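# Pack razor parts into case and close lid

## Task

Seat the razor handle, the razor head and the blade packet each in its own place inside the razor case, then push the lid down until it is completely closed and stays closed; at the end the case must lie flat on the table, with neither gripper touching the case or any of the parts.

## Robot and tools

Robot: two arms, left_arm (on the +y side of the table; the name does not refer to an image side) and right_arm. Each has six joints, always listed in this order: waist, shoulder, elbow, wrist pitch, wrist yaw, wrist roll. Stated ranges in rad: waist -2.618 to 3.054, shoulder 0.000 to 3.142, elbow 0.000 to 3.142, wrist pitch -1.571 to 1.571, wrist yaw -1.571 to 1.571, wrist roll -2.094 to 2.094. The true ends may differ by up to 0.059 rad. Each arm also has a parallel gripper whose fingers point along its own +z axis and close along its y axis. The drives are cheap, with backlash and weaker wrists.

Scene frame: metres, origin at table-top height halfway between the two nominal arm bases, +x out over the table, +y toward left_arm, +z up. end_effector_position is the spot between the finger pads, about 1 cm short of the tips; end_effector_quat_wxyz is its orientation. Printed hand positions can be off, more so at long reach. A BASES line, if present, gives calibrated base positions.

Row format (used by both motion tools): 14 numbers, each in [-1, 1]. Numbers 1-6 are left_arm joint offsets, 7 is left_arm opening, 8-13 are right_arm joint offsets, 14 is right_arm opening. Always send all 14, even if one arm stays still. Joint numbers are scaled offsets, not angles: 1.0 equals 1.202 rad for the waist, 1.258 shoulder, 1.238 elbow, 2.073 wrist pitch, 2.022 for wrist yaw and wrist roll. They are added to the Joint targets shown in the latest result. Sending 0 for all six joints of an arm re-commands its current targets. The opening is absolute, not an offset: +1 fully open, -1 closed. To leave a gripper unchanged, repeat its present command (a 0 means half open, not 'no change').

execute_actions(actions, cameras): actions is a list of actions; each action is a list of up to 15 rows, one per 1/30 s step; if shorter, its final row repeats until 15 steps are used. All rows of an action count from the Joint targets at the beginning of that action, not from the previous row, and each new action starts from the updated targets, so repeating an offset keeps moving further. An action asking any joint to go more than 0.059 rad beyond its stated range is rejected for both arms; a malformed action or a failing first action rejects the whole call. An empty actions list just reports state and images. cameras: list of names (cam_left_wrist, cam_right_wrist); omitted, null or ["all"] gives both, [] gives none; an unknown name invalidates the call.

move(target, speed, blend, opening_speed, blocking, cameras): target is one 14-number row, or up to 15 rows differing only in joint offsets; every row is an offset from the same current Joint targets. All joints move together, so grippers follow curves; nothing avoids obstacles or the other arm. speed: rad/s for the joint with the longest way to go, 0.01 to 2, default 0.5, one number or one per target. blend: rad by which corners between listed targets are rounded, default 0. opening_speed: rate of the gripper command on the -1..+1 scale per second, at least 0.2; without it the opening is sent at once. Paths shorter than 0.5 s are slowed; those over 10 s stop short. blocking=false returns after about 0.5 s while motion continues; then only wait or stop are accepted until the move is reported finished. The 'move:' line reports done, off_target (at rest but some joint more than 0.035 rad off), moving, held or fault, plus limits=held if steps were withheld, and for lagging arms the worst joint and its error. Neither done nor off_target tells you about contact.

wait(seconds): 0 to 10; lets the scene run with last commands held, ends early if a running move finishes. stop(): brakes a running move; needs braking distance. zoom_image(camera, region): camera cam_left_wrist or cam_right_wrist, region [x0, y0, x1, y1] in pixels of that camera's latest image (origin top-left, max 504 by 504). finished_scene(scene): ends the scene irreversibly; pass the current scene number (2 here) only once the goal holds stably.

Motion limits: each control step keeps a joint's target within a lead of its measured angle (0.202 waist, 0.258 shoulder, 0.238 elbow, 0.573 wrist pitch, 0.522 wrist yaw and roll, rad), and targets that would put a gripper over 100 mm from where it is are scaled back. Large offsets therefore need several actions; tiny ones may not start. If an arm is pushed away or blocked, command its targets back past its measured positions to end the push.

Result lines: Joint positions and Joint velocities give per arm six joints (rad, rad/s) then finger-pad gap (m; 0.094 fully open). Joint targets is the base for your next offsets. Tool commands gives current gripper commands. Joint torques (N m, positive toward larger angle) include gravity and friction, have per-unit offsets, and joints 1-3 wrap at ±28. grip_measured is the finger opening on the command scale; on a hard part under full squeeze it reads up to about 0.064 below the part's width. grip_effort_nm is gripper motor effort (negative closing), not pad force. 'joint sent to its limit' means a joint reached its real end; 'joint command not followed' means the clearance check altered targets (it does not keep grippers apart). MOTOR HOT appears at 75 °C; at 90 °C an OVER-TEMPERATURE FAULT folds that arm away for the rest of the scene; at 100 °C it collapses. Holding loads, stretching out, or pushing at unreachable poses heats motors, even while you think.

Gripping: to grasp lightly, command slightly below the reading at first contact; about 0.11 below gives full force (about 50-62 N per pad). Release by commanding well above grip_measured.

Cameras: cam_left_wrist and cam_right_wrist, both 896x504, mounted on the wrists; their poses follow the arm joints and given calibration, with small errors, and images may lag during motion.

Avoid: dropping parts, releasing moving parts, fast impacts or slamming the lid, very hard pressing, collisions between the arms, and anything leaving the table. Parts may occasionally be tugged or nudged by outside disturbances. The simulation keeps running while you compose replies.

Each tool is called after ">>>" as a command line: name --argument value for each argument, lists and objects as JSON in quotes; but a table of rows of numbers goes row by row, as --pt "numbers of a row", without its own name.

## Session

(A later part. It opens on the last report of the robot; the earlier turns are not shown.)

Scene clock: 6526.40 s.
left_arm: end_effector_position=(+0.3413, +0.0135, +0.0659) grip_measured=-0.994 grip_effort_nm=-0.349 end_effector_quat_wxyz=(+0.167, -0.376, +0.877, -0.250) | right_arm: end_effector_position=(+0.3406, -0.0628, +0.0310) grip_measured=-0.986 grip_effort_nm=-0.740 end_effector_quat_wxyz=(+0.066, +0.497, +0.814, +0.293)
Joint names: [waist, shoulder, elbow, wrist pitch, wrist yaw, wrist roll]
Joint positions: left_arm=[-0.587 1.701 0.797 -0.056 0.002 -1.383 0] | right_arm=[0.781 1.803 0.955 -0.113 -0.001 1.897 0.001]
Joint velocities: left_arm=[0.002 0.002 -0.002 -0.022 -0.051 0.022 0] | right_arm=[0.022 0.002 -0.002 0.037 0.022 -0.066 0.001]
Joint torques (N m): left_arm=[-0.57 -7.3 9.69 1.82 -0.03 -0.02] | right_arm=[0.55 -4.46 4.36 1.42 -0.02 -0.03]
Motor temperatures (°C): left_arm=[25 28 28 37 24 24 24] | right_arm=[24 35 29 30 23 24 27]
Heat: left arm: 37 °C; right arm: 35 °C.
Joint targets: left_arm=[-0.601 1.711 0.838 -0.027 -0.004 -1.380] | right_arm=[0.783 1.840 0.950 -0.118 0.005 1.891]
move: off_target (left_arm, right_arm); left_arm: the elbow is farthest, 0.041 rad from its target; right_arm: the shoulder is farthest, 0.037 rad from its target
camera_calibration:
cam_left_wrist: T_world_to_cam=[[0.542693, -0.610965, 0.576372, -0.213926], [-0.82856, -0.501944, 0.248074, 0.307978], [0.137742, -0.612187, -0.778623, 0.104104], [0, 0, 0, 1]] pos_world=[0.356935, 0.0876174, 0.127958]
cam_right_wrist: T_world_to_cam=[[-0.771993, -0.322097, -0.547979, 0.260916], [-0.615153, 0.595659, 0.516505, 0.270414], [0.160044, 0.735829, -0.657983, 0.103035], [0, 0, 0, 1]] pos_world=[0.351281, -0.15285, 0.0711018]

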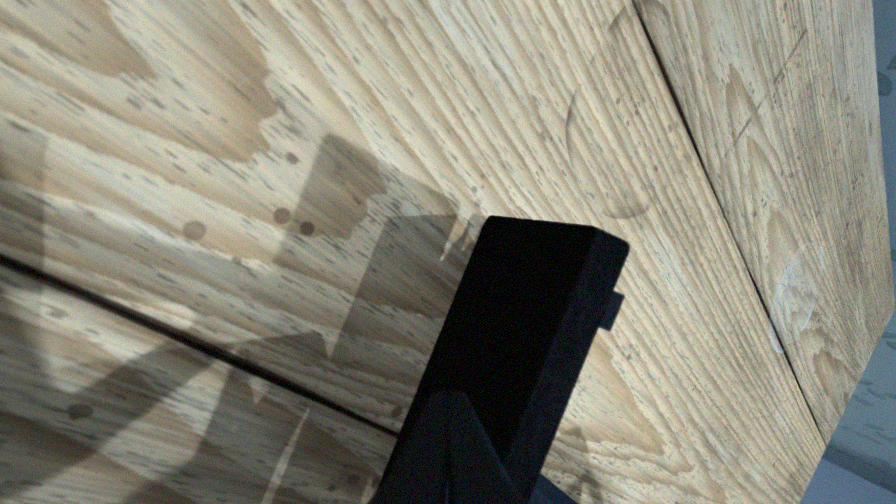

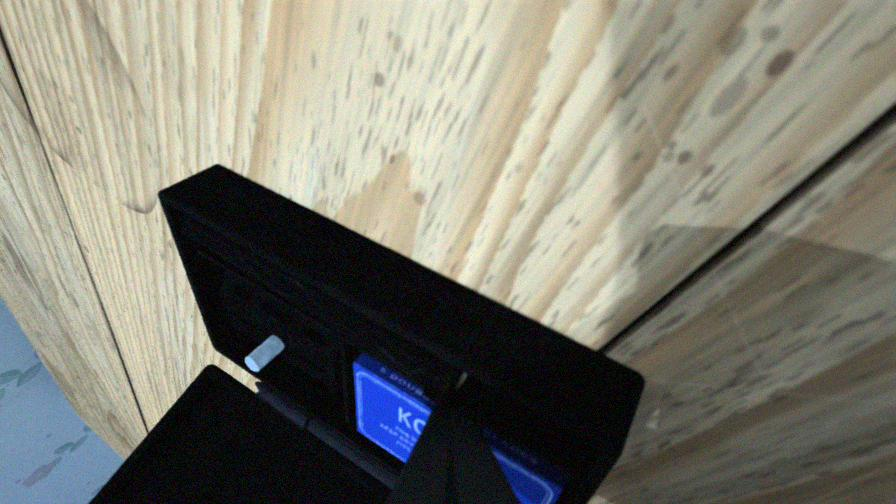

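>>> move --target '[-0.023,0.035,0.03,-0.005,0,0,-1,0,0,0,0,0,0,-1]' --speed 0.1

>>> move --target '[-0.023,0.035,0.04,-0.005,0,0,-1,0,0,0,0,0,0,-1]' --speed 0.1

Scene clock: 6533.30 s.
left_arm: end_effector_position=(+0.3428, -0.0015, +0.0626) grip_measured=-0.994 grip_effort_nm=-0.354 end_effector_quat_wxyz=(+0.162, -0.363, +0.883, -0.250) | right_arm: end_effector_position=(+0.3406, -0.0628, +0.0310) grip_measured=-0.986 grip_effort_nm=-0.745 end_effector_quat_wxyz=(+0.066, +0.497, +0.814, +0.293)
Joint names: [waist, shoulder, elbow, wrist pitch, wrist yaw, wrist roll]
Joint positions: left_arm=[-0.616 1.744 0.835 -0.056 0.002 -1.383 0] | right_arm=[0.781 1.803 0.955 -0.113 -0.001 1.897 0.001]
Joint velocities: left_arm=[-0.017 0.007 -0.007 0.037 0.007 0.022 0.001] | right_arm=[0.007 -0.007 0.007 -0.037 0.007 0.007 0.001]
Joint torques (N m): left_arm=[-0.58 -7.75 9.62 1.71 -0.05 0] | right_arm=[0.54 -4.48 4.36 1.4 -0.03 -0.02]
Motor temperatures (°C): left_arm=[25 28 29 37 24 24 24] | right_arm=[24 35 29 29 23 24 27]
Heat: left arm: 37 °C; right arm: 35 °C.
Joint targets: left_arm=[-0.628 1.755 0.875 -0.037 -0.004 -1.380] | right_arm=[0.783 1.840 0.950 -0.118 0.005 1.891]
move: off_target (left_arm, right_arm); left_arm: the elbow is farthest, 0.040 rad from its target; right_arm: the shoulder is farthest, 0.037 rad from its target
camera_calibration:
cam_left_wrist: T_world_to_cam=[[0.526839, -0.628016, 0.572745, -0.216388], [-0.84189, -0.478234, 0.250028, 0.307001], [0.116884, -0.613913, -0.780672, 0.0994309], [0, 0, 0, 1]] pos_world=[0.360841, 0.0719655, 0.124799]
cam_right_wrist: T_world_to_cam=[[-0.771993, -0.322097, -0.547979, 0.260916], [-0.615153, 0.595659, 0.516505, 0.270414], [0.160044, 0.735829, -0.657983, 0.103035], [0, 0, 0, 1]] pos_world=[0.351281, -0.15285, 0.0711018]

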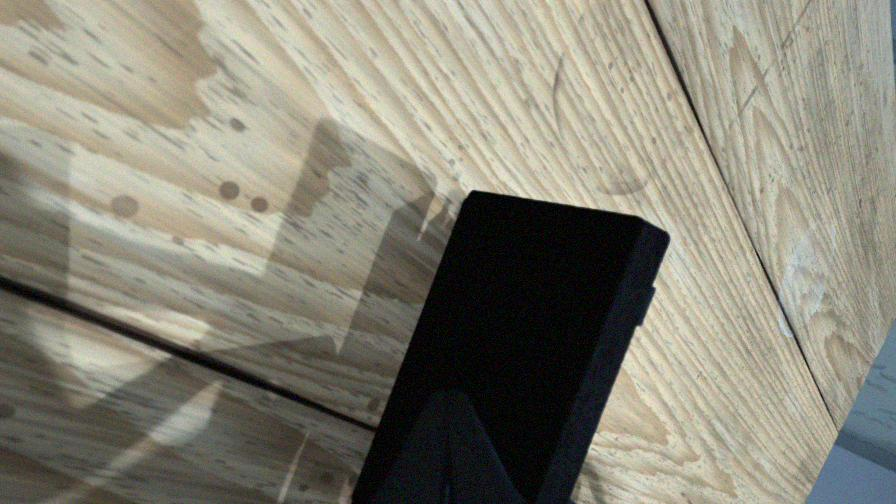

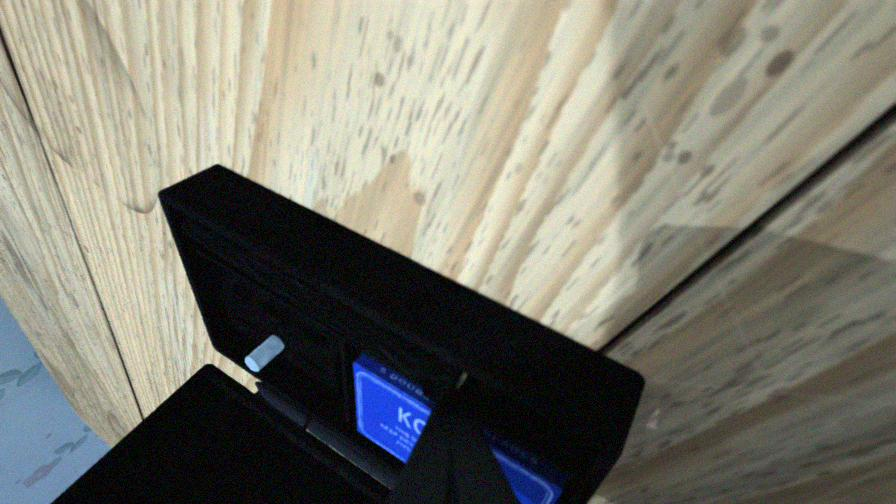

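Scene clock: 6534.10 s.
left_arm: end_effector_position=(+0.3472, -0.0185, +0.0625) grip_measured=-0.994 grip_effort_nm=-0.354 end_effector_quat_wxyz=(+0.160, -0.351, +0.887, -0.255) | right_arm: end_effector_position=(+0.3406, -0.0628, +0.0310) grip_measured=-0.986 grip_effort_nm=-0.740 end_effector_quat_wxyz=(+0.066, +0.497, +0.814, +0.293)
Joint names: [waist, shoulder, elbow, wrist pitch, wrist yaw, wrist roll]
Joint positions: left_arm=[-0.644 1.787 0.884 -0.056 0.002 -1.383 0] | right_arm=[0.781 1.803 0.955 -0.113 -0.001 1.897 0.001]
Joint velocities: left_arm=[0.002 -0.007 0.017 -0.007 -0.037 0.007 0] | right_arm=[0.007 0.002 -0.002 0.007 0.022 -0.051 0]
Joint torques (N m): left_arm=[-0.5 -8.02 9.7 1.61 -0.03 -0.01] | right_arm=[0.51 -4.51 4.33 1.4 -0.02 -0.03]
Motor temperatures (°C): left_arm=[25 28 29 37 24 24 24] | right_arm=[24 35 29 29 23 24 27]
Heat: left arm: 37 °C; right arm: 35 °C.
Joint targets: left_arm=[-0.656 1.799 0.924 -0.048 -0.004 -1.380] | right_arm=[0.783 1.840 0.950 -0.118 0.005 1.891]
move: off_target (left_arm, right_arm); left_arm: the elbow is farthest, 0.041 rad from its target; right_arm: the shoulder is farthest, 0.037 rad from its target
camera_calibration:
cam_left_wrist: T_world_to_cam=[[0.506446, -0.640246, 0.577579, -0.222728], [-0.856006, -0.453911, 0.247422, 0.308086], [0.103758, -0.619717, -0.777936, 0.0926928], [0, 0, 0, 1]] pos_world=[0.366905, 0.0546862, 0.124525]
cam_right_wrist: T_world_to_cam=[[-0.771993, -0.322097, -0.547979, 0.260916], [-0.615153, 0.595659, 0.516505, 0.270414], [0.160044, 0.735829, -0.657983, 0.103035], [0, 0, 0, 1]] pos_world=[0.351281, -0.15285, 0.0711018]

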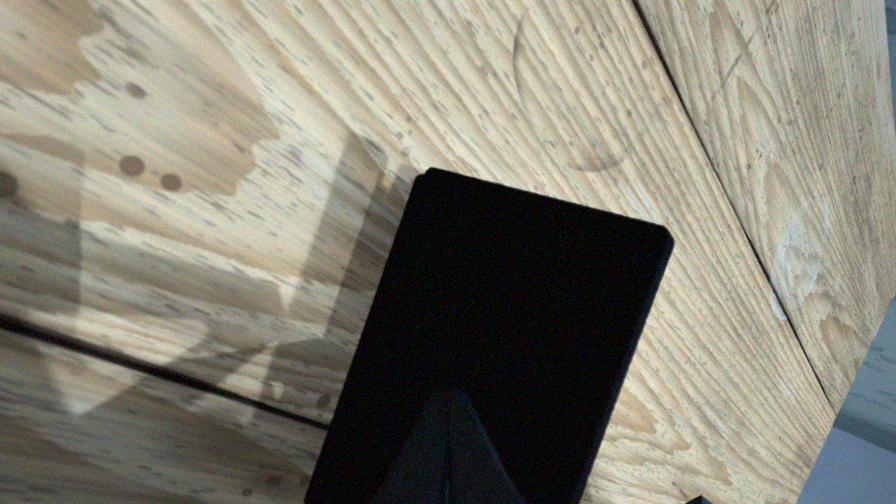

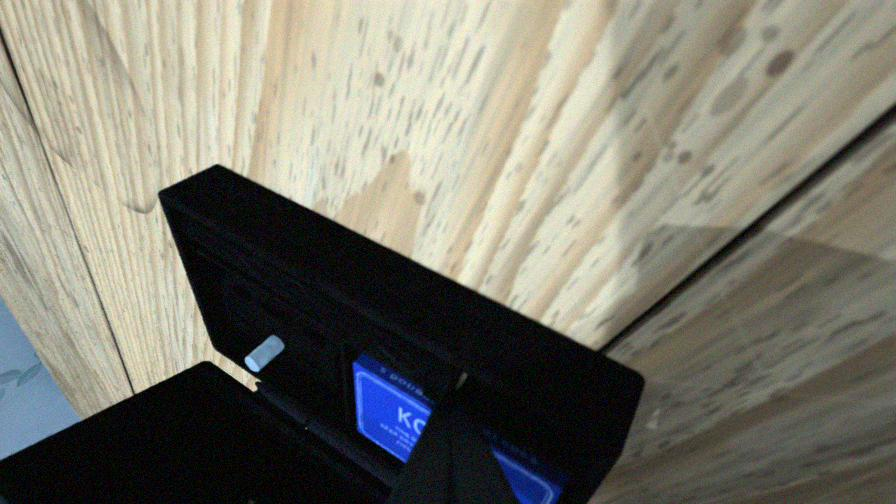

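>>> move --target '[-0.023,0.03,0.04,0.0,0,0,-1,0,0,0,0,0,0,-1]' --speed 0.1

>>> move --target '[-0.018,0.024,0.03,0.0,0,0,-1,0,0,0,0,0,0,-1]' --speed 0.1

Scene clock: 6541.20 s.
left_arm: end_effector_position=(+0.3560, -0.0280, +0.0634) grip_measured=-0.994 grip_effort_nm=-0.354 end_effector_quat_wxyz=(+0.170, -0.347, +0.887, -0.254) | right_arm: end_effector_position=(+0.3449, -0.0650, +0.0315) grip_measured=-0.986 grip_effort_nm=-0.745 end_effector_quat_wxyz=(+0.068, +0.501, +0.811, +0.295)
Joint names: [waist, shoulder, elbow, wrist pitch, wrist yaw, wrist roll]
Joint positions: left_arm=[-0.659 1.824 0.93 -0.056 -0.021 -1.383 0] | right_arm=[0.77 1.804 0.955 -0.106 -0.001 1.897 0.001]
Joint velocities: left_arm=[0.007 0.002 0.007 0.022 -0.007 0.037 0] | right_arm=[0.027 -0.007 -0.002 0.007 -0.051 0.139 -0.001]
Joint torques (N m): left_arm=[-1.54 -8.43 9.95 1.61 0.07 -0.01] | right_arm=[0.54 -4.62 4.36 1.36 -0.02 -0.02]
Motor temperatures (°C): left_arm=[25 28 30 36 24 24 24] | right_arm=[24 35 29 29 23 24 27]
Heat: left arm: 36 °C; right arm: 35 °C.
Joint targets: left_arm=[-0.684 1.836 0.974 -0.048 -0.004 -1.380] | right_arm=[0.783 1.840 0.950 -0.118 0.005 1.891]
move: off_target (left_arm, right_arm); left_arm: the elbow is farthest, 0.044 rad from its target; right_arm: the shoulder is farthest, 0.036 rad from its target
camera_calibration:
cam_left_wrist: T_world_to_cam=[[0.494384, -0.646847, 0.580666, -0.229916], [-0.861337, -0.454445, 0.227109, 0.314266], [0.116976, -0.612428, -0.781824, 0.0823423], [0, 0, 0, 1]] pos_world=[0.374724, 0.0445246, 0.126509]
cam_right_wrist: T_world_to_cam=[[-0.773028, -0.311391, -0.552687, 0.264983], [-0.610954, 0.59998, 0.516488, 0.272974], [0.170771, 0.736925, -0.654047, 0.10053], [0, 0, 0, 1]] pos_world=[0.354446, -0.155349, 0.0712158]

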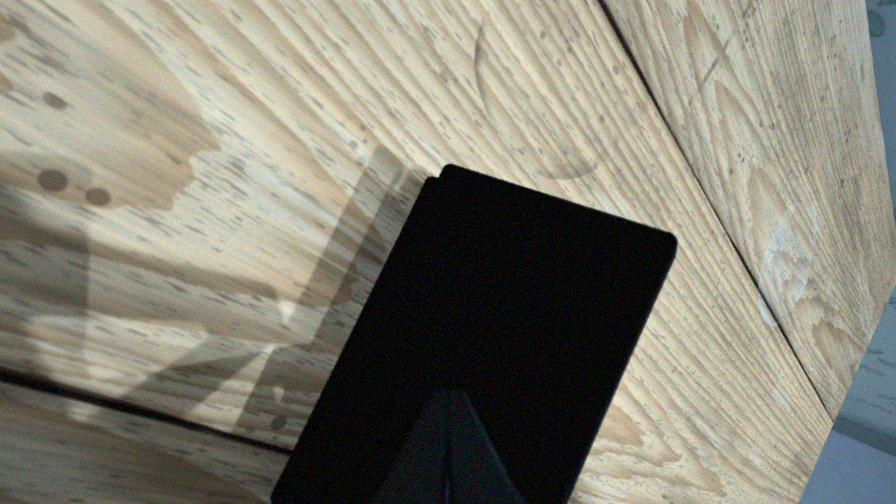

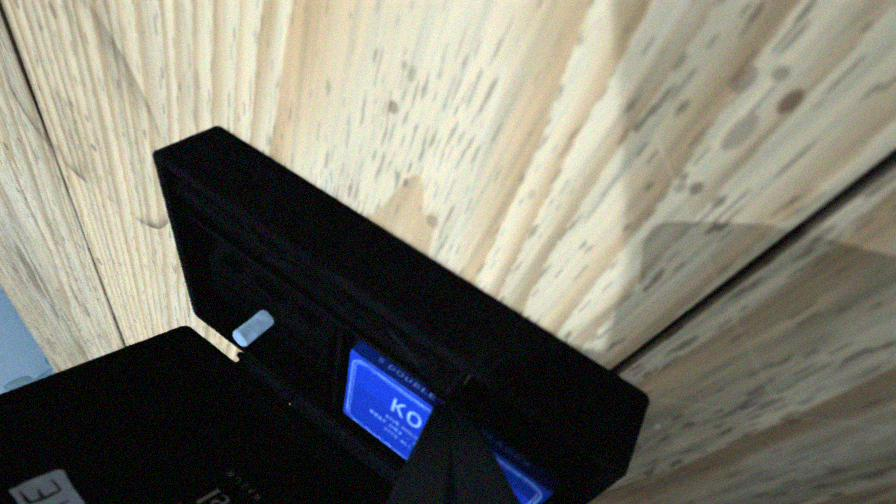

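Scene clock: 6541.70 s.
left_arm: end_effector_position=(+0.3567, -0.0293, +0.0637) grip_measured=-0.994 grip_effort_nm=-0.354 end_effector_quat_wxyz=(+0.170, -0.346, +0.887, -0.255) | right_arm: end_effector_position=(+0.3449, -0.0650, +0.0315) grip_measured=-0.986 grip_effort_nm=-0.740 end_effector_quat_wxyz=(+0.069, +0.497, +0.813, +0.295)
Joint names: [waist, shoulder, elbow, wrist pitch, wrist yaw, wrist roll]
Joint positions: left_arm=[-0.661 1.827 0.935 -0.056 -0.021 -1.383 0] | right_arm=[0.77 1.804 0.955 -0.106 -0.001 1.886 0.001]
Joint velocities: left_arm=[0.007 -0.002 -0.007 -0.007 -0.066 -0.051 0] | right_arm=[0.007 -0.002 0.007 0.051 0.007 -0.081 0]
Joint torques (N m): left_arm=[-0.08 -9.99 6.74 1.58 -0.04 0.02] | right_arm=[0.53 -4.63 4.37 1.35 -0.01 -0.02]
Motor temperatures (°C): left_arm=[25 28 30 36 24 24 24] | right_arm=[24 35 29 29 23 24 27]
Heat: left arm: 36 °C; right arm: 35 °C.
Joint targets: left_arm=[-0.667 1.819 0.941 -0.048 -0.015 -1.377] | right_arm=[0.783 1.840 0.950 -0.118 0.005 1.891]
move: held (left_arm; a check stopped the path), off_target (right_arm); limits=held; left_arm: the elbow is farthest, 0.077 rad from its target; right_arm: the shoulder is farthest, 0.036 rad from its target
joint command not followed: on one or more control steps a check withheld the commanded joint targets of the left arm, and it was not sent them on those steps.
cause: the commanded joint targets, or the way to them, would bring a part of the robot too close to another arm (this arm's gripper housing and the right arm's wrist (the part past the wrist pitch), along the way the arms are being sent, or toward where that arm still pushes).
camera_calibration:
cam_left_wrist: T_world_to_cam=[[0.492679, -0.647069, 0.581867, -0.230773], [-0.862311, -0.452914, 0.22647, 0.314597], [0.116994, -0.613328, -0.781116, 0.0816242], [0, 0, 0, 1]] pos_world=[0.375428, 0.0432219, 0.12679]
cam_right_wrist: T_world_to_cam=[[-0.767815, -0.320558, -0.55471, 0.262652], [-0.618466, 0.596833, 0.511165, 0.275529], [0.167211, 0.73555, -0.656511, 0.101746], [0, 0, 0, 1]] pos_world=[0.355061, -0.155089, 0.0716525]

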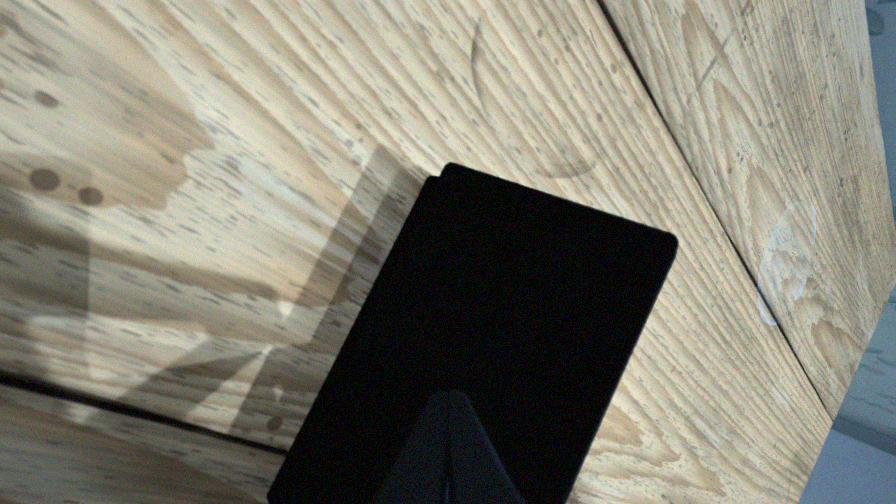

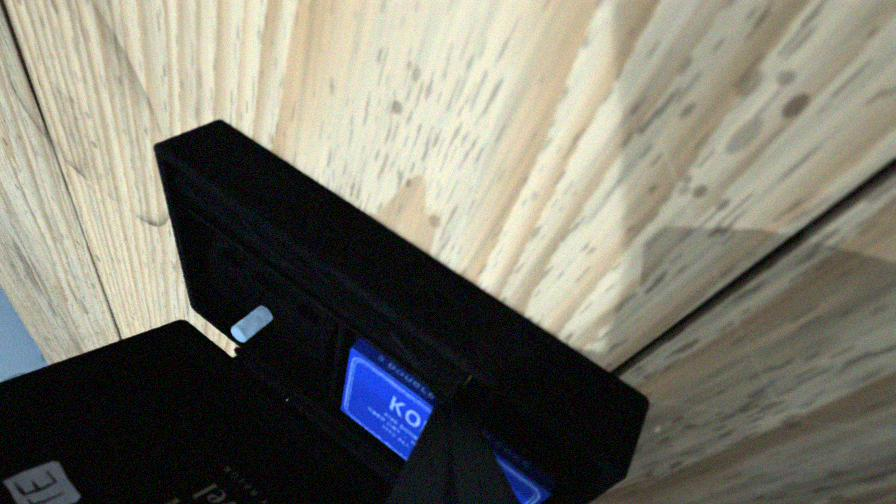

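>>> move --target '[0,0,0,0,0,0,-1,0,-0.2,0,0,0,0,-1]' --speed 0.4

>>> move --target '[0,0,0,0,0,0,-1,0,0.05,0.117,-0.18,0,-0.16,-1]' --speed 0.5

Scene clock: 6553.70 s.
left_arm: end_effector_position=(+0.3555, -0.0309, +0.0637) grip_measured=-0.994 grip_effort_nm=-0.344 end_effector_quat_wxyz=(+0.166, -0.344, +0.887, -0.257) | right_arm: end_effector_position=(+0.3515, -0.0584, +0.1081) grip_measured=-0.986 grip_effort_nm=-0.740 end_effector_quat_wxyz=(+0.087, +0.484, +0.784, +0.379)
Joint names: [waist, shoulder, elbow, wrist pitch, wrist yaw, wrist roll]
Joint positions: left_arm=[-0.661 1.827 0.935 -0.056 -0.01 -1.383 0] | right_arm=[0.77 1.62 0.955 -0.107 -0.001 1.897 0.001]
Joint velocities: left_arm=[-0.002 -0.002 -0.002 0.007 0.051 0.022 0.001] | right_arm=[0.002 -0.002 -0.007 -0.081 -0.037 -0.051 -0.001]
Joint torques (N m): left_arm=[-0.06 -10 6.67 1.61 -0.03 0.03] | right_arm=[0.51 -8.62 4.82 1.57 -0.02 -0.03]
Motor temperatures (°C): left_arm=[25 29 29 36 24 24 24] | right_arm=[24 34 29 29 23 24 27]
Heat: left arm: 36 °C; right arm: 34 °C.
Joint targets: left_arm=[-0.667 1.819 0.941 -0.048 -0.015 -1.377] | right_arm=[0.783 1.589 0.950 -0.118 0.005 1.891]
move: done
camera_calibration:
cam_left_wrist: T_world_to_cam=[[0.49169, -0.646088, 0.583791, -0.230935], [-0.863915, -0.445906, 0.234132, 0.313223], [0.109046, -0.619466, -0.777413, 0.0831953], [0, 0, 0, 1]] pos_world=[0.375075, 0.0420004, 0.126159]
cam_right_wrist: T_world_to_cam=[[-0.693408, -0.231138, -0.682466, 0.30517], [-0.676937, 0.533472, 0.507114, 0.253799], [0.246863, 0.813623, -0.526379, 0.108522], [0, 0, 0, 1]] pos_world=[0.356623, -0.153155, 0.136687]

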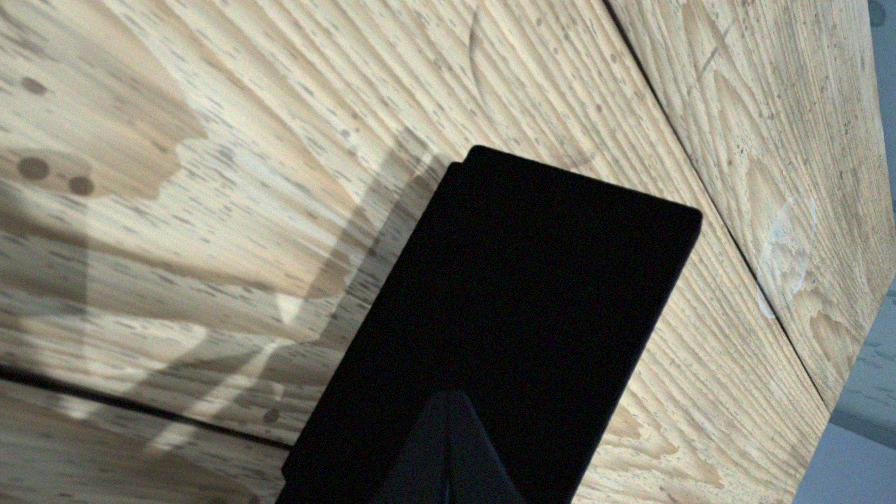

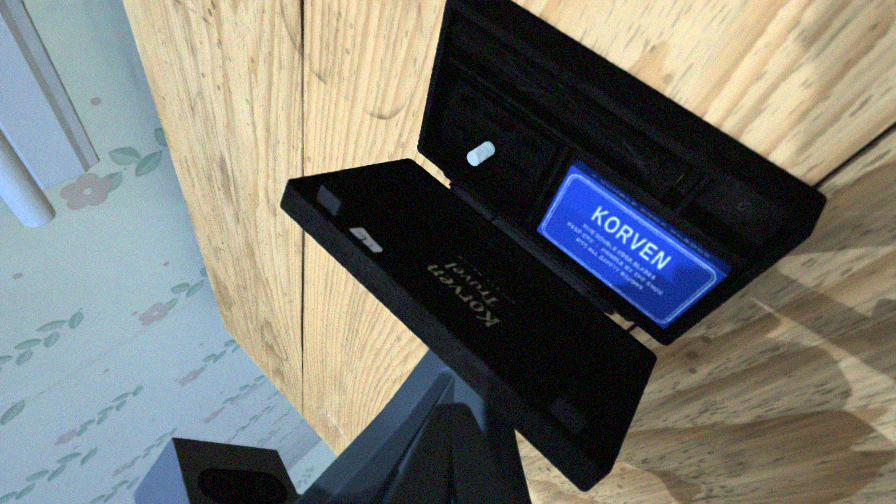

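Scene clock: 6555.23 s.
left_arm: end_effector_position=(+0.3555, -0.0309, +0.0637) grip_measured=-0.994 grip_effort_nm=-0.359 end_effector_quat_wxyz=(+0.166, -0.344, +0.887, -0.257) | right_arm: end_effector_position=(+0.3238, -0.0863, +0.0816) grip_measured=-0.986 grip_effort_nm=-0.740 end_effector_quat_wxyz=(+0.097, +0.375, +0.889, +0.243)
Joint names: [waist, shoulder, elbow, wrist pitch, wrist yaw, wrist roll]
Joint positions: left_arm=[-0.661 1.827 0.935 -0.056 -0.01 -1.383 0] | right_arm=[0.77 1.646 1.045 -0.44 -0.001 1.589 0.001]
Joint velocities: left_arm=[-0.032 0.007 -0.007 -0.066 0.007 -0.051 -0.002] | right_arm=[-0.002 -0.012 -0.012 -0.022 -0.125 -0.051 0]
Joint torques (N m): left_arm=[0.03 -10 6.82 1.6 -0.04 0.01] | right_arm=[0.53 -6.02 9.78 0.86 -0.02 -0.15]
Motor temperatures (°C): left_arm=[25 29 29 36 24 24 24] | right_arm=[24 35 29 29 23 24 27]
Heat: left arm: 36 °C; right arm: 35 °C.
Joint targets: left_arm=[-0.667 1.819 0.941 -0.048 -0.015 -1.377] | right_arm=[0.783 1.652 1.094 -0.491 0.005 1.567]
move: off_target (right_arm); right_arm: the wrist pitch is farthest, 0.051 rad from its target
camera_calibration:
cam_left_wrist: T_world_to_cam=[[0.49169, -0.646088, 0.583791, -0.230935], [-0.863915, -0.445906, 0.234132, 0.313223], [0.109046, -0.619466, -0.777413, 0.0831953], [0, 0, 0, 1]] pos_world=[0.375075, 0.0420004, 0.126159]
cam_right_wrist: T_world_to_cam=[[-0.623566, -0.589604, -0.513354, 0.194137], [-0.781041, 0.498217, 0.376504, 0.304666], [0.0337737, 0.635725, -0.771176, 0.197825], [0, 0, 0, 1]] pos_world=[0.352333, -0.163088, 0.137511]

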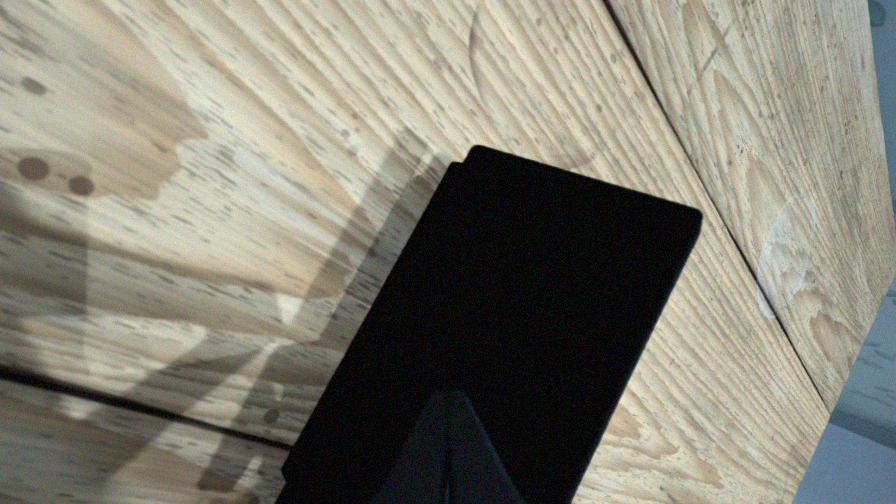

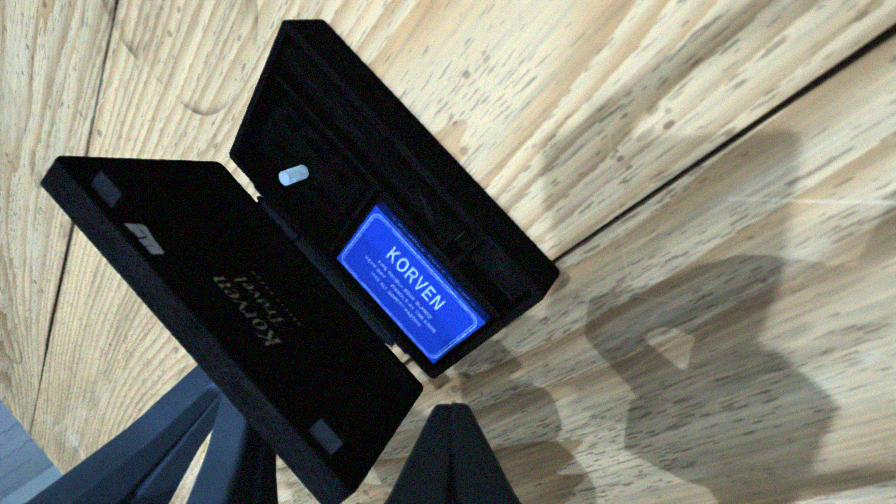

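>>> move --pt "0 0 0 0 0 0 -1 -0.1156 -0.057 -0.036 0.164 0 0.214 0.9" --pt "0 0 0 0 0 0 -1 -0.1156 0.12 -0.036 0.164 0 0.214 0.9" --speed 0.4

Scene clock: 6583.07 s.
left_arm: end_effector_position=(+0.3555, -0.0309, +0.0637) grip_measured=-0.994 grip_effort_nm=-0.354 end_effector_quat_wxyz=(+0.165, -0.346, +0.887, -0.258) | right_arm: end_effector_position=(+0.3881, -0.0996, +0.0486) grip_measured=+0.898 grip_effort_nm=0.120 end_effector_quat_wxyz=(+0.069, +0.590, +0.751, +0.288)
Joint names: [waist, shoulder, elbow, wrist pitch, wrist yaw, wrist roll]
Joint positions: left_arm=[-0.661 1.827 0.935 -0.056 -0.01 -1.386 0] | right_arm=[0.645 1.804 1.045 -0.211 -0.003 1.997 0.089]
Joint velocities: left_arm=[-0.002 0.022 -0.002 0.081 -0.007 -0.022 0] | right_arm=[-0.002 0.007 -0.002 -0.037 -0.037 -0.007 -0.001]
Joint torques (N m): left_arm=[-0.27 -10.13 6.74 1.62 -0.04 0.04] | right_arm=[-0.46 -7.66 5.34 2.01 0.01 0.06]
Motor temperatures (°C): left_arm=[25 30 29 35 24 24 24] | right_arm=[24 34 31 28 23 24 27]
Heat: left arm: 35 °C; right arm: 34 °C.
Joint targets: left_arm=[-0.667 1.819 0.941 -0.048 -0.015 -1.377] | right_arm=[0.644 1.803 1.050 -0.151 0.005 2.000]
move: off_target (right_arm); right_arm: the wrist pitch is farthest, 0.060 rad from its target
camera_calibration:
cam_left_wrist: T_world_to_cam=[[0.493912, -0.644014, 0.584206, -0.231688], [-0.862555, -0.447718, 0.235687, 0.312584], [0.109774, -0.620318, -0.776631, 0.0828605], [0, 0, 0, 1]] pos_world=[0.374958, 0.0421392, 0.126033]
cam_right_wrist: T_world_to_cam=[[-0.845463, -0.125579, -0.519059, 0.341966], [-0.449576, 0.691949, 0.564879, 0.255443], [0.288225, 0.710941, -0.641475, 0.0811064], [0, 0, 0, 1]] pos_world=[0.380584, -0.191471, 0.0852339]

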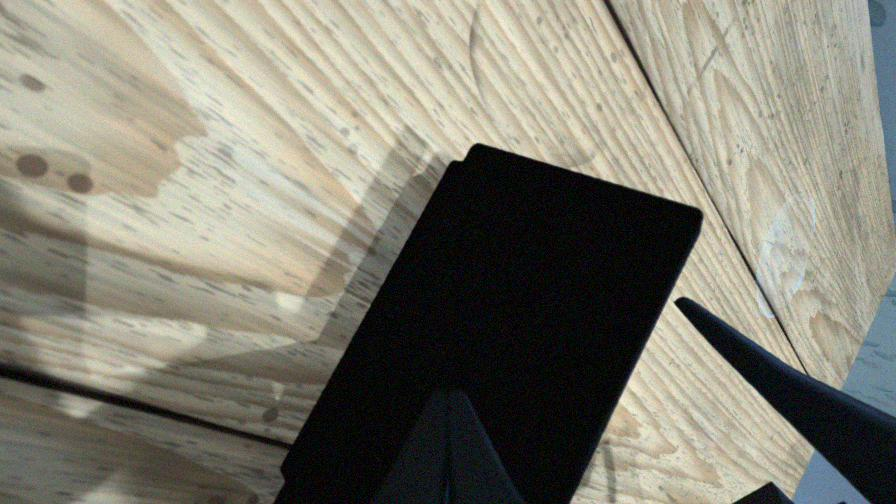

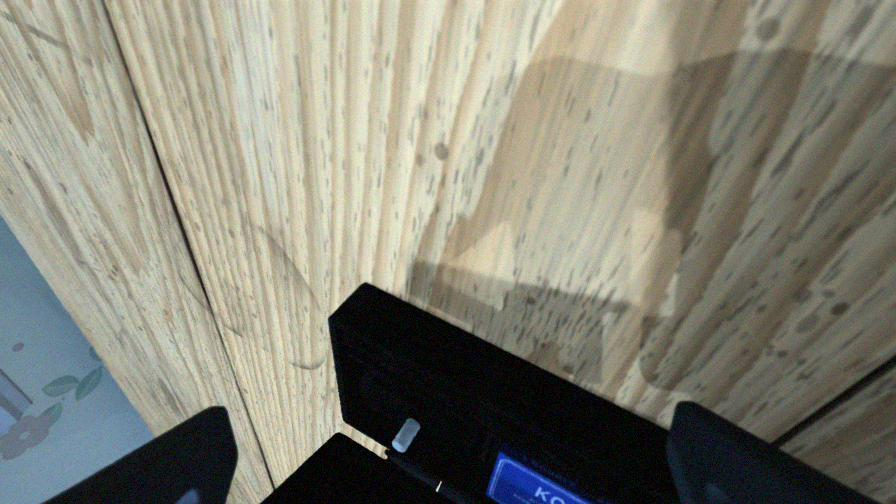

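>>> move --pt "0 0 0 0 0 0 -1 -0.01 -0.10 -0.032 0.012 0 0.03 0.9" --pt "0 0 0 0 0 0 -1 -0.032 -0.08 -0.032 0.012 0 0.03 0.9" --pt "0 0 0 0 0 0 -1 -0.032 0.02 -0.032 0.012 0 0.03 0.9" --speed 0.3

Scene clock: 6596.57 s.
left_arm: end_effector_position=(+0.3555, -0.0309, +0.0637) grip_measured=-0.994 grip_effort_nm=-0.349 end_effector_quat_wxyz=(+0.165, -0.346, +0.887, -0.258) | right_arm: end_effector_position=(+0.3992, -0.1146, +0.0411) grip_measured=+0.898 grip_effort_nm=0.120 end_effector_quat_wxyz=(+0.066, +0.628, +0.719, +0.291)
Joint names: [waist, shoulder, elbow, wrist pitch, wrist yaw, wrist roll]
Joint positions: left_arm=[-0.661 1.827 0.935 -0.056 -0.01 -1.386 0] | right_arm=[0.602 1.816 1.022 -0.17 -0.004 2.058 0.089]
Joint velocities: left_arm=[-0.012 0.002 0.002 0.037 0.051 0.007 0] | right_arm=[0.017 0.007 -0.002 -0.007 0.022 -0.022 0]
Joint torques (N m): left_arm=[-0.32 -10.04 6.68 1.62 -0.03 0.04] | right_arm=[-0.21 -6.9 4.03 1.93 0.01 0.02]
Motor temperatures (°C): left_arm=[25 30 29 35 24 24 24] | right_arm=[24 35 30 31 23 24 27]
Heat: left arm: 35 °C; right arm: 35 °C.
Joint targets: left_arm=[-0.667 1.819 0.941 -0.048 -0.015 -1.377] | right_arm=[0.605 1.828 1.010 -0.126 0.005 2.061]
move: off_target (right_arm); right_arm: the wrist pitch is farthest, 0.044 rad from its target
camera_calibration:
cam_left_wrist: T_world_to_cam=[[0.493912, -0.644014, 0.584206, -0.231688], [-0.862555, -0.447718, 0.235687, 0.312584], [0.109774, -0.620318, -0.776631, 0.0828605], [0, 0, 0, 1]] pos_world=[0.374958, 0.0421392, 0.126033]
cam_right_wrist: T_world_to_cam=[[-0.861336, -0.0298319, -0.507159, 0.362375], [-0.374761, 0.711309, 0.594637, 0.246196], [0.343007, 0.702246, -0.623856, 0.0601183], [0, 0, 0, 1]] pos_world=[0.383771, -0.206529, 0.0748897]

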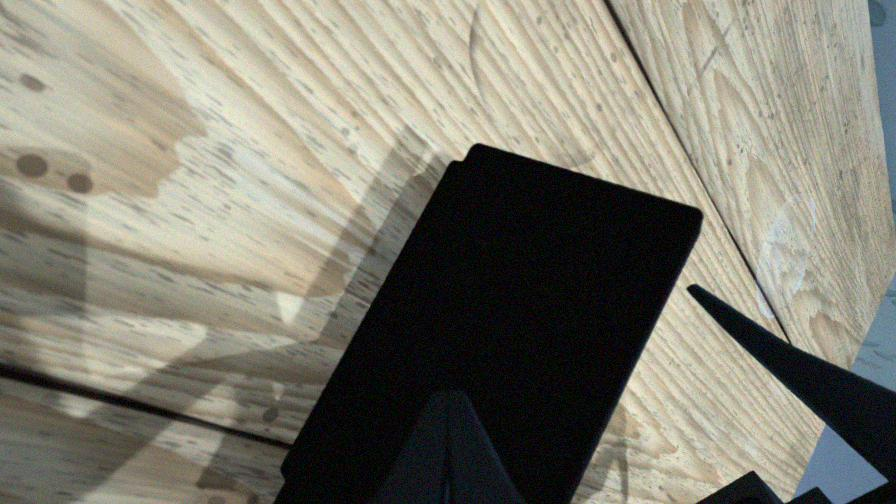

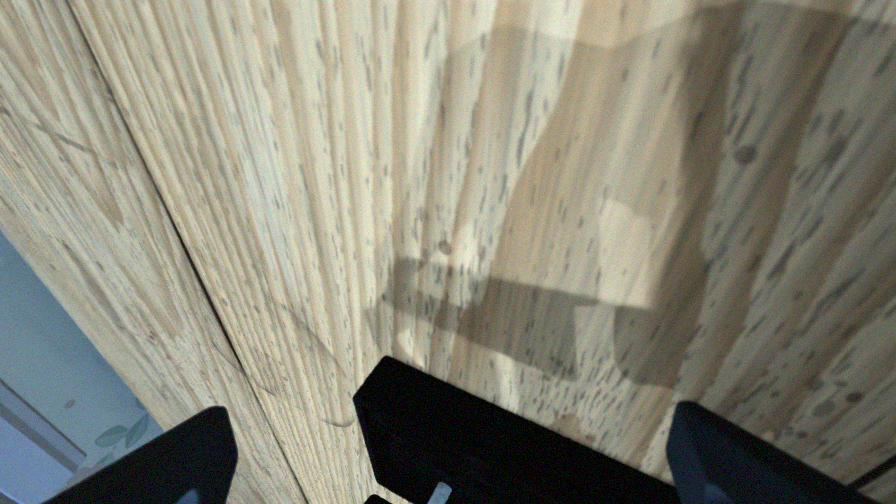

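>>> move --pt "0 0 0 0 0 0 -1 0 -0.06 0 0 0 0 0.8" --pt "0 0 0 0 0 0 -1 0.01 -0.14 -0.067 0 0 0 0.8" --pt "0 0 0 0 0 0 -1 0.01 -0.046 -0.067 0 0 0 0.8" --speed 0.3

Scene clock: 6608.30 s.
left_arm: end_effector_position=(+0.3555, -0.0309, +0.0637) grip_measured=-0.994 grip_effort_nm=-0.354 end_effector_quat_wxyz=(+0.165, -0.346, +0.887, -0.258) | right_arm: end_effector_position=(+0.3824, -0.1268, +0.0389) grip_measured=+0.801 grip_effort_nm=-0.061 end_effector_quat_wxyz=(+0.067, +0.629, +0.719, +0.287)
Joint names: [waist, shoulder, elbow, wrist pitch, wrist yaw, wrist roll]
Joint positions: left_arm=[-0.661 1.827 0.935 -0.056 -0.01 -1.386 0] | right_arm=[0.603 1.754 0.938 -0.156 0 2.06 0.085]
Joint velocities: left_arm=[-0.007 0.002 -0.002 -0.007 0.095 0.007 -0.001] | right_arm=[0.007 0.002 -0.002 -0.007 0.022 -0.007 0]
Joint torques (N m): left_arm=[-0.29 -10.03 6.75 1.62 -0.05 0.06] | right_arm=[0.64 -5.94 3.79 1.69 0.03 0.04]
Motor temperatures (°C): left_arm=[25 30 29 35 24 24 24] | right_arm=[24 35 29 31 23 24 27]
Heat: left arm: 35 °C; right arm: 35 °C.
Joint targets: left_arm=[-0.667 1.819 0.941 -0.048 -0.015 -1.377] | right_arm=[0.617 1.770 0.927 -0.126 0.005 2.061]
move: done
camera_calibration:
cam_left_wrist: T_world_to_cam=[[0.493912, -0.644014, 0.584206, -0.231688], [-0.862555, -0.447718, 0.235687, 0.312584], [0.109774, -0.620318, -0.776631, 0.0828605], [0, 0, 0, 1]] pos_world=[0.374958, 0.0421392, 0.126033]
cam_right_wrist: T_world_to_cam=[[-0.8637, -0.0312699, -0.503035, 0.347082], [-0.3704, 0.716238, 0.591445, 0.248935], [0.341798, 0.697155, -0.630197, 0.0731438], [0, 0, 0, 1]] pos_world=[0.36698, -0.218436, 0.0734579]

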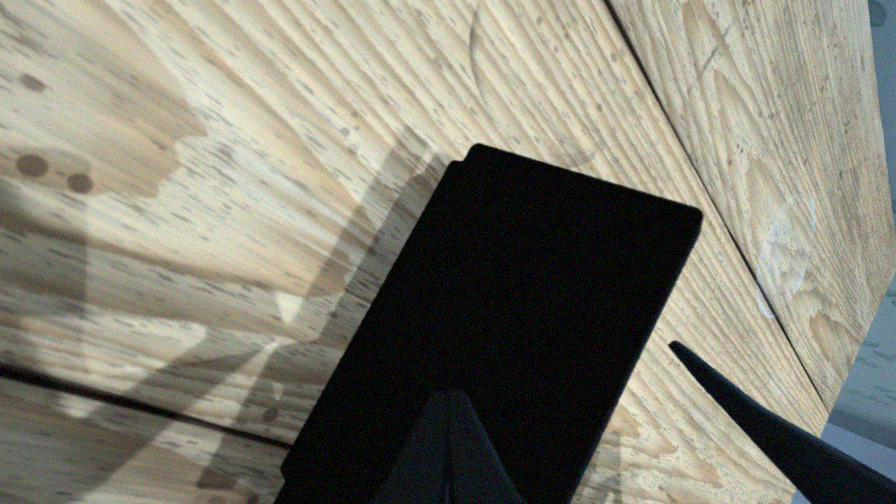

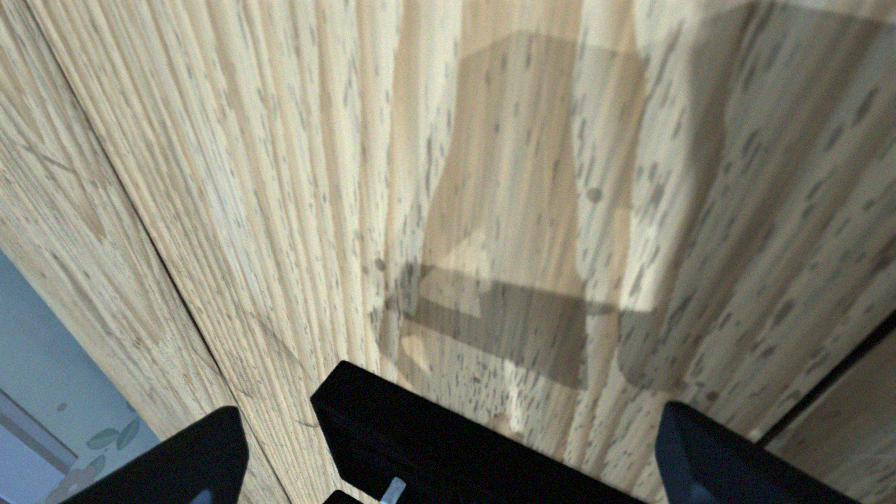

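>>> move --pt "0 0 0 0 0 0 -1 0 -0.05 0 0 0 0 -1" --pt "0 0 0 0 0 0 -1 -0.025 -0.05 0 0 0 0 -1" --pt "0 0 0 0 0 0 -1 -0.025 0.02 0 0 0 0 -1" --speed 0.25 --opening_speed 1.5

Scene clock: 6623.63 s.
left_arm: end_effector_position=(+0.3555, -0.0309, +0.0637) grip_measured=-0.994 grip_effort_nm=-0.359 end_effector_quat_wxyz=(+0.165, -0.346, +0.887, -0.258) | right_arm: end_effector_position=(+0.3792, -0.1285, +0.0231) grip_measured=-0.986 grip_effort_nm=-0.750 end_effector_quat_wxyz=(+0.060, +0.633, +0.723, +0.269)
Joint names: [waist, shoulder, elbow, wrist pitch, wrist yaw, wrist roll]
Joint positions: left_arm=[-0.661 1.827 0.935 -0.056 -0.01 -1.386 0] | right_arm=[0.602 1.793 0.938 -0.156 -0.006 2.06 0.001]
Joint velocities: left_arm=[-0.012 -0.012 -0.007 -0.037 -0.037 0.007 -0.001] | right_arm=[-0.017 0.017 0.002 -0.007 0.007 0.037 0]
Joint torques (N m): left_arm=[-0.23 -9.95 6.79 1.61 -0.02 0.07] | right_arm=[-0.51 -6.94 3.88 1.66 0.04 0.04]
Motor temperatures (°C): left_arm=[25 31 29 35 24 24 24] | right_arm=[24 35 29 31 23 24 27]
Heat: left arm: 35 °C; right arm: 35 °C.
Joint targets: left_arm=[-0.667 1.819 0.941 -0.048 -0.015 -1.377] | right_arm=[0.587 1.795 0.927 -0.126 0.005 2.061]
move: done
camera_calibration:
cam_left_wrist: T_world_to_cam=[[0.493912, -0.644014, 0.584206, -0.231688], [-0.862555, -0.447718, 0.235687, 0.312584], [0.109774, -0.620318, -0.776631, 0.0828605], [0, 0, 0, 1]] pos_world=[0.374958, 0.0421392, 0.126033]
cam_right_wrist: T_world_to_cam=[[-0.880892, -0.0421419, -0.471437, 0.340664], [-0.350784, 0.726835, 0.590476, 0.252324], [0.317773, 0.685518, -0.655046, 0.0736479], [0, 0, 0, 1]] pos_world=[0.365196, -0.219528, 0.0598532]

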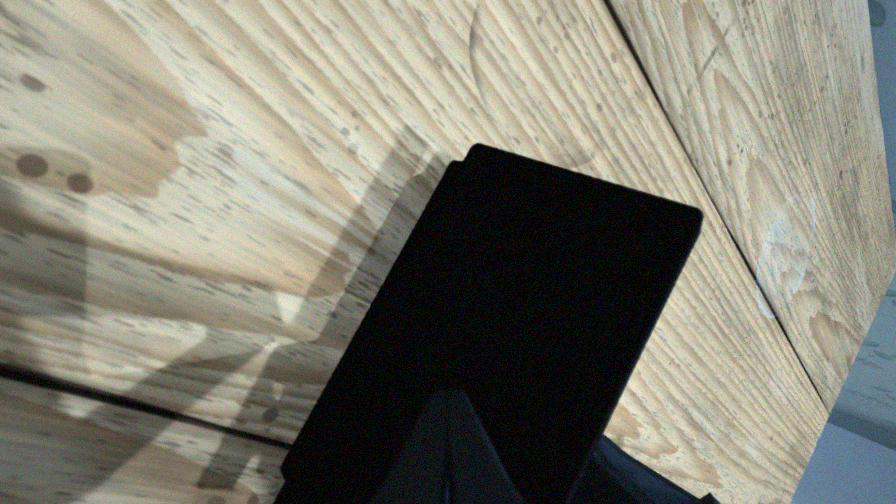

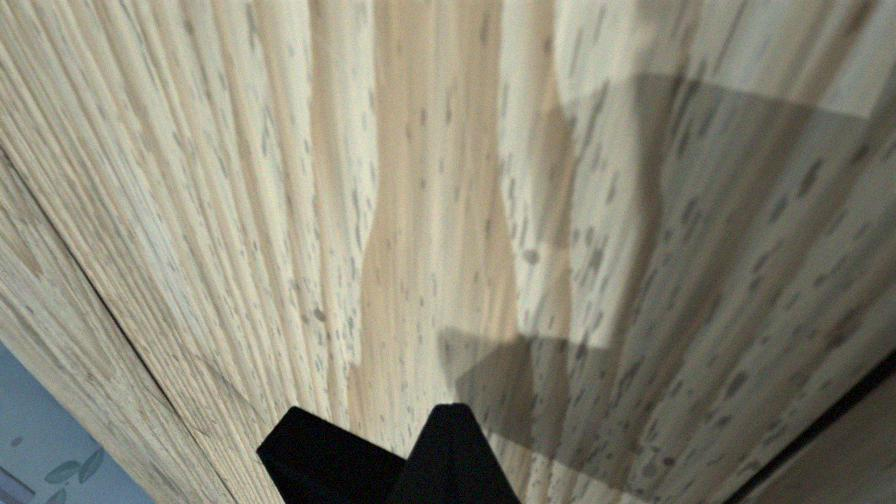

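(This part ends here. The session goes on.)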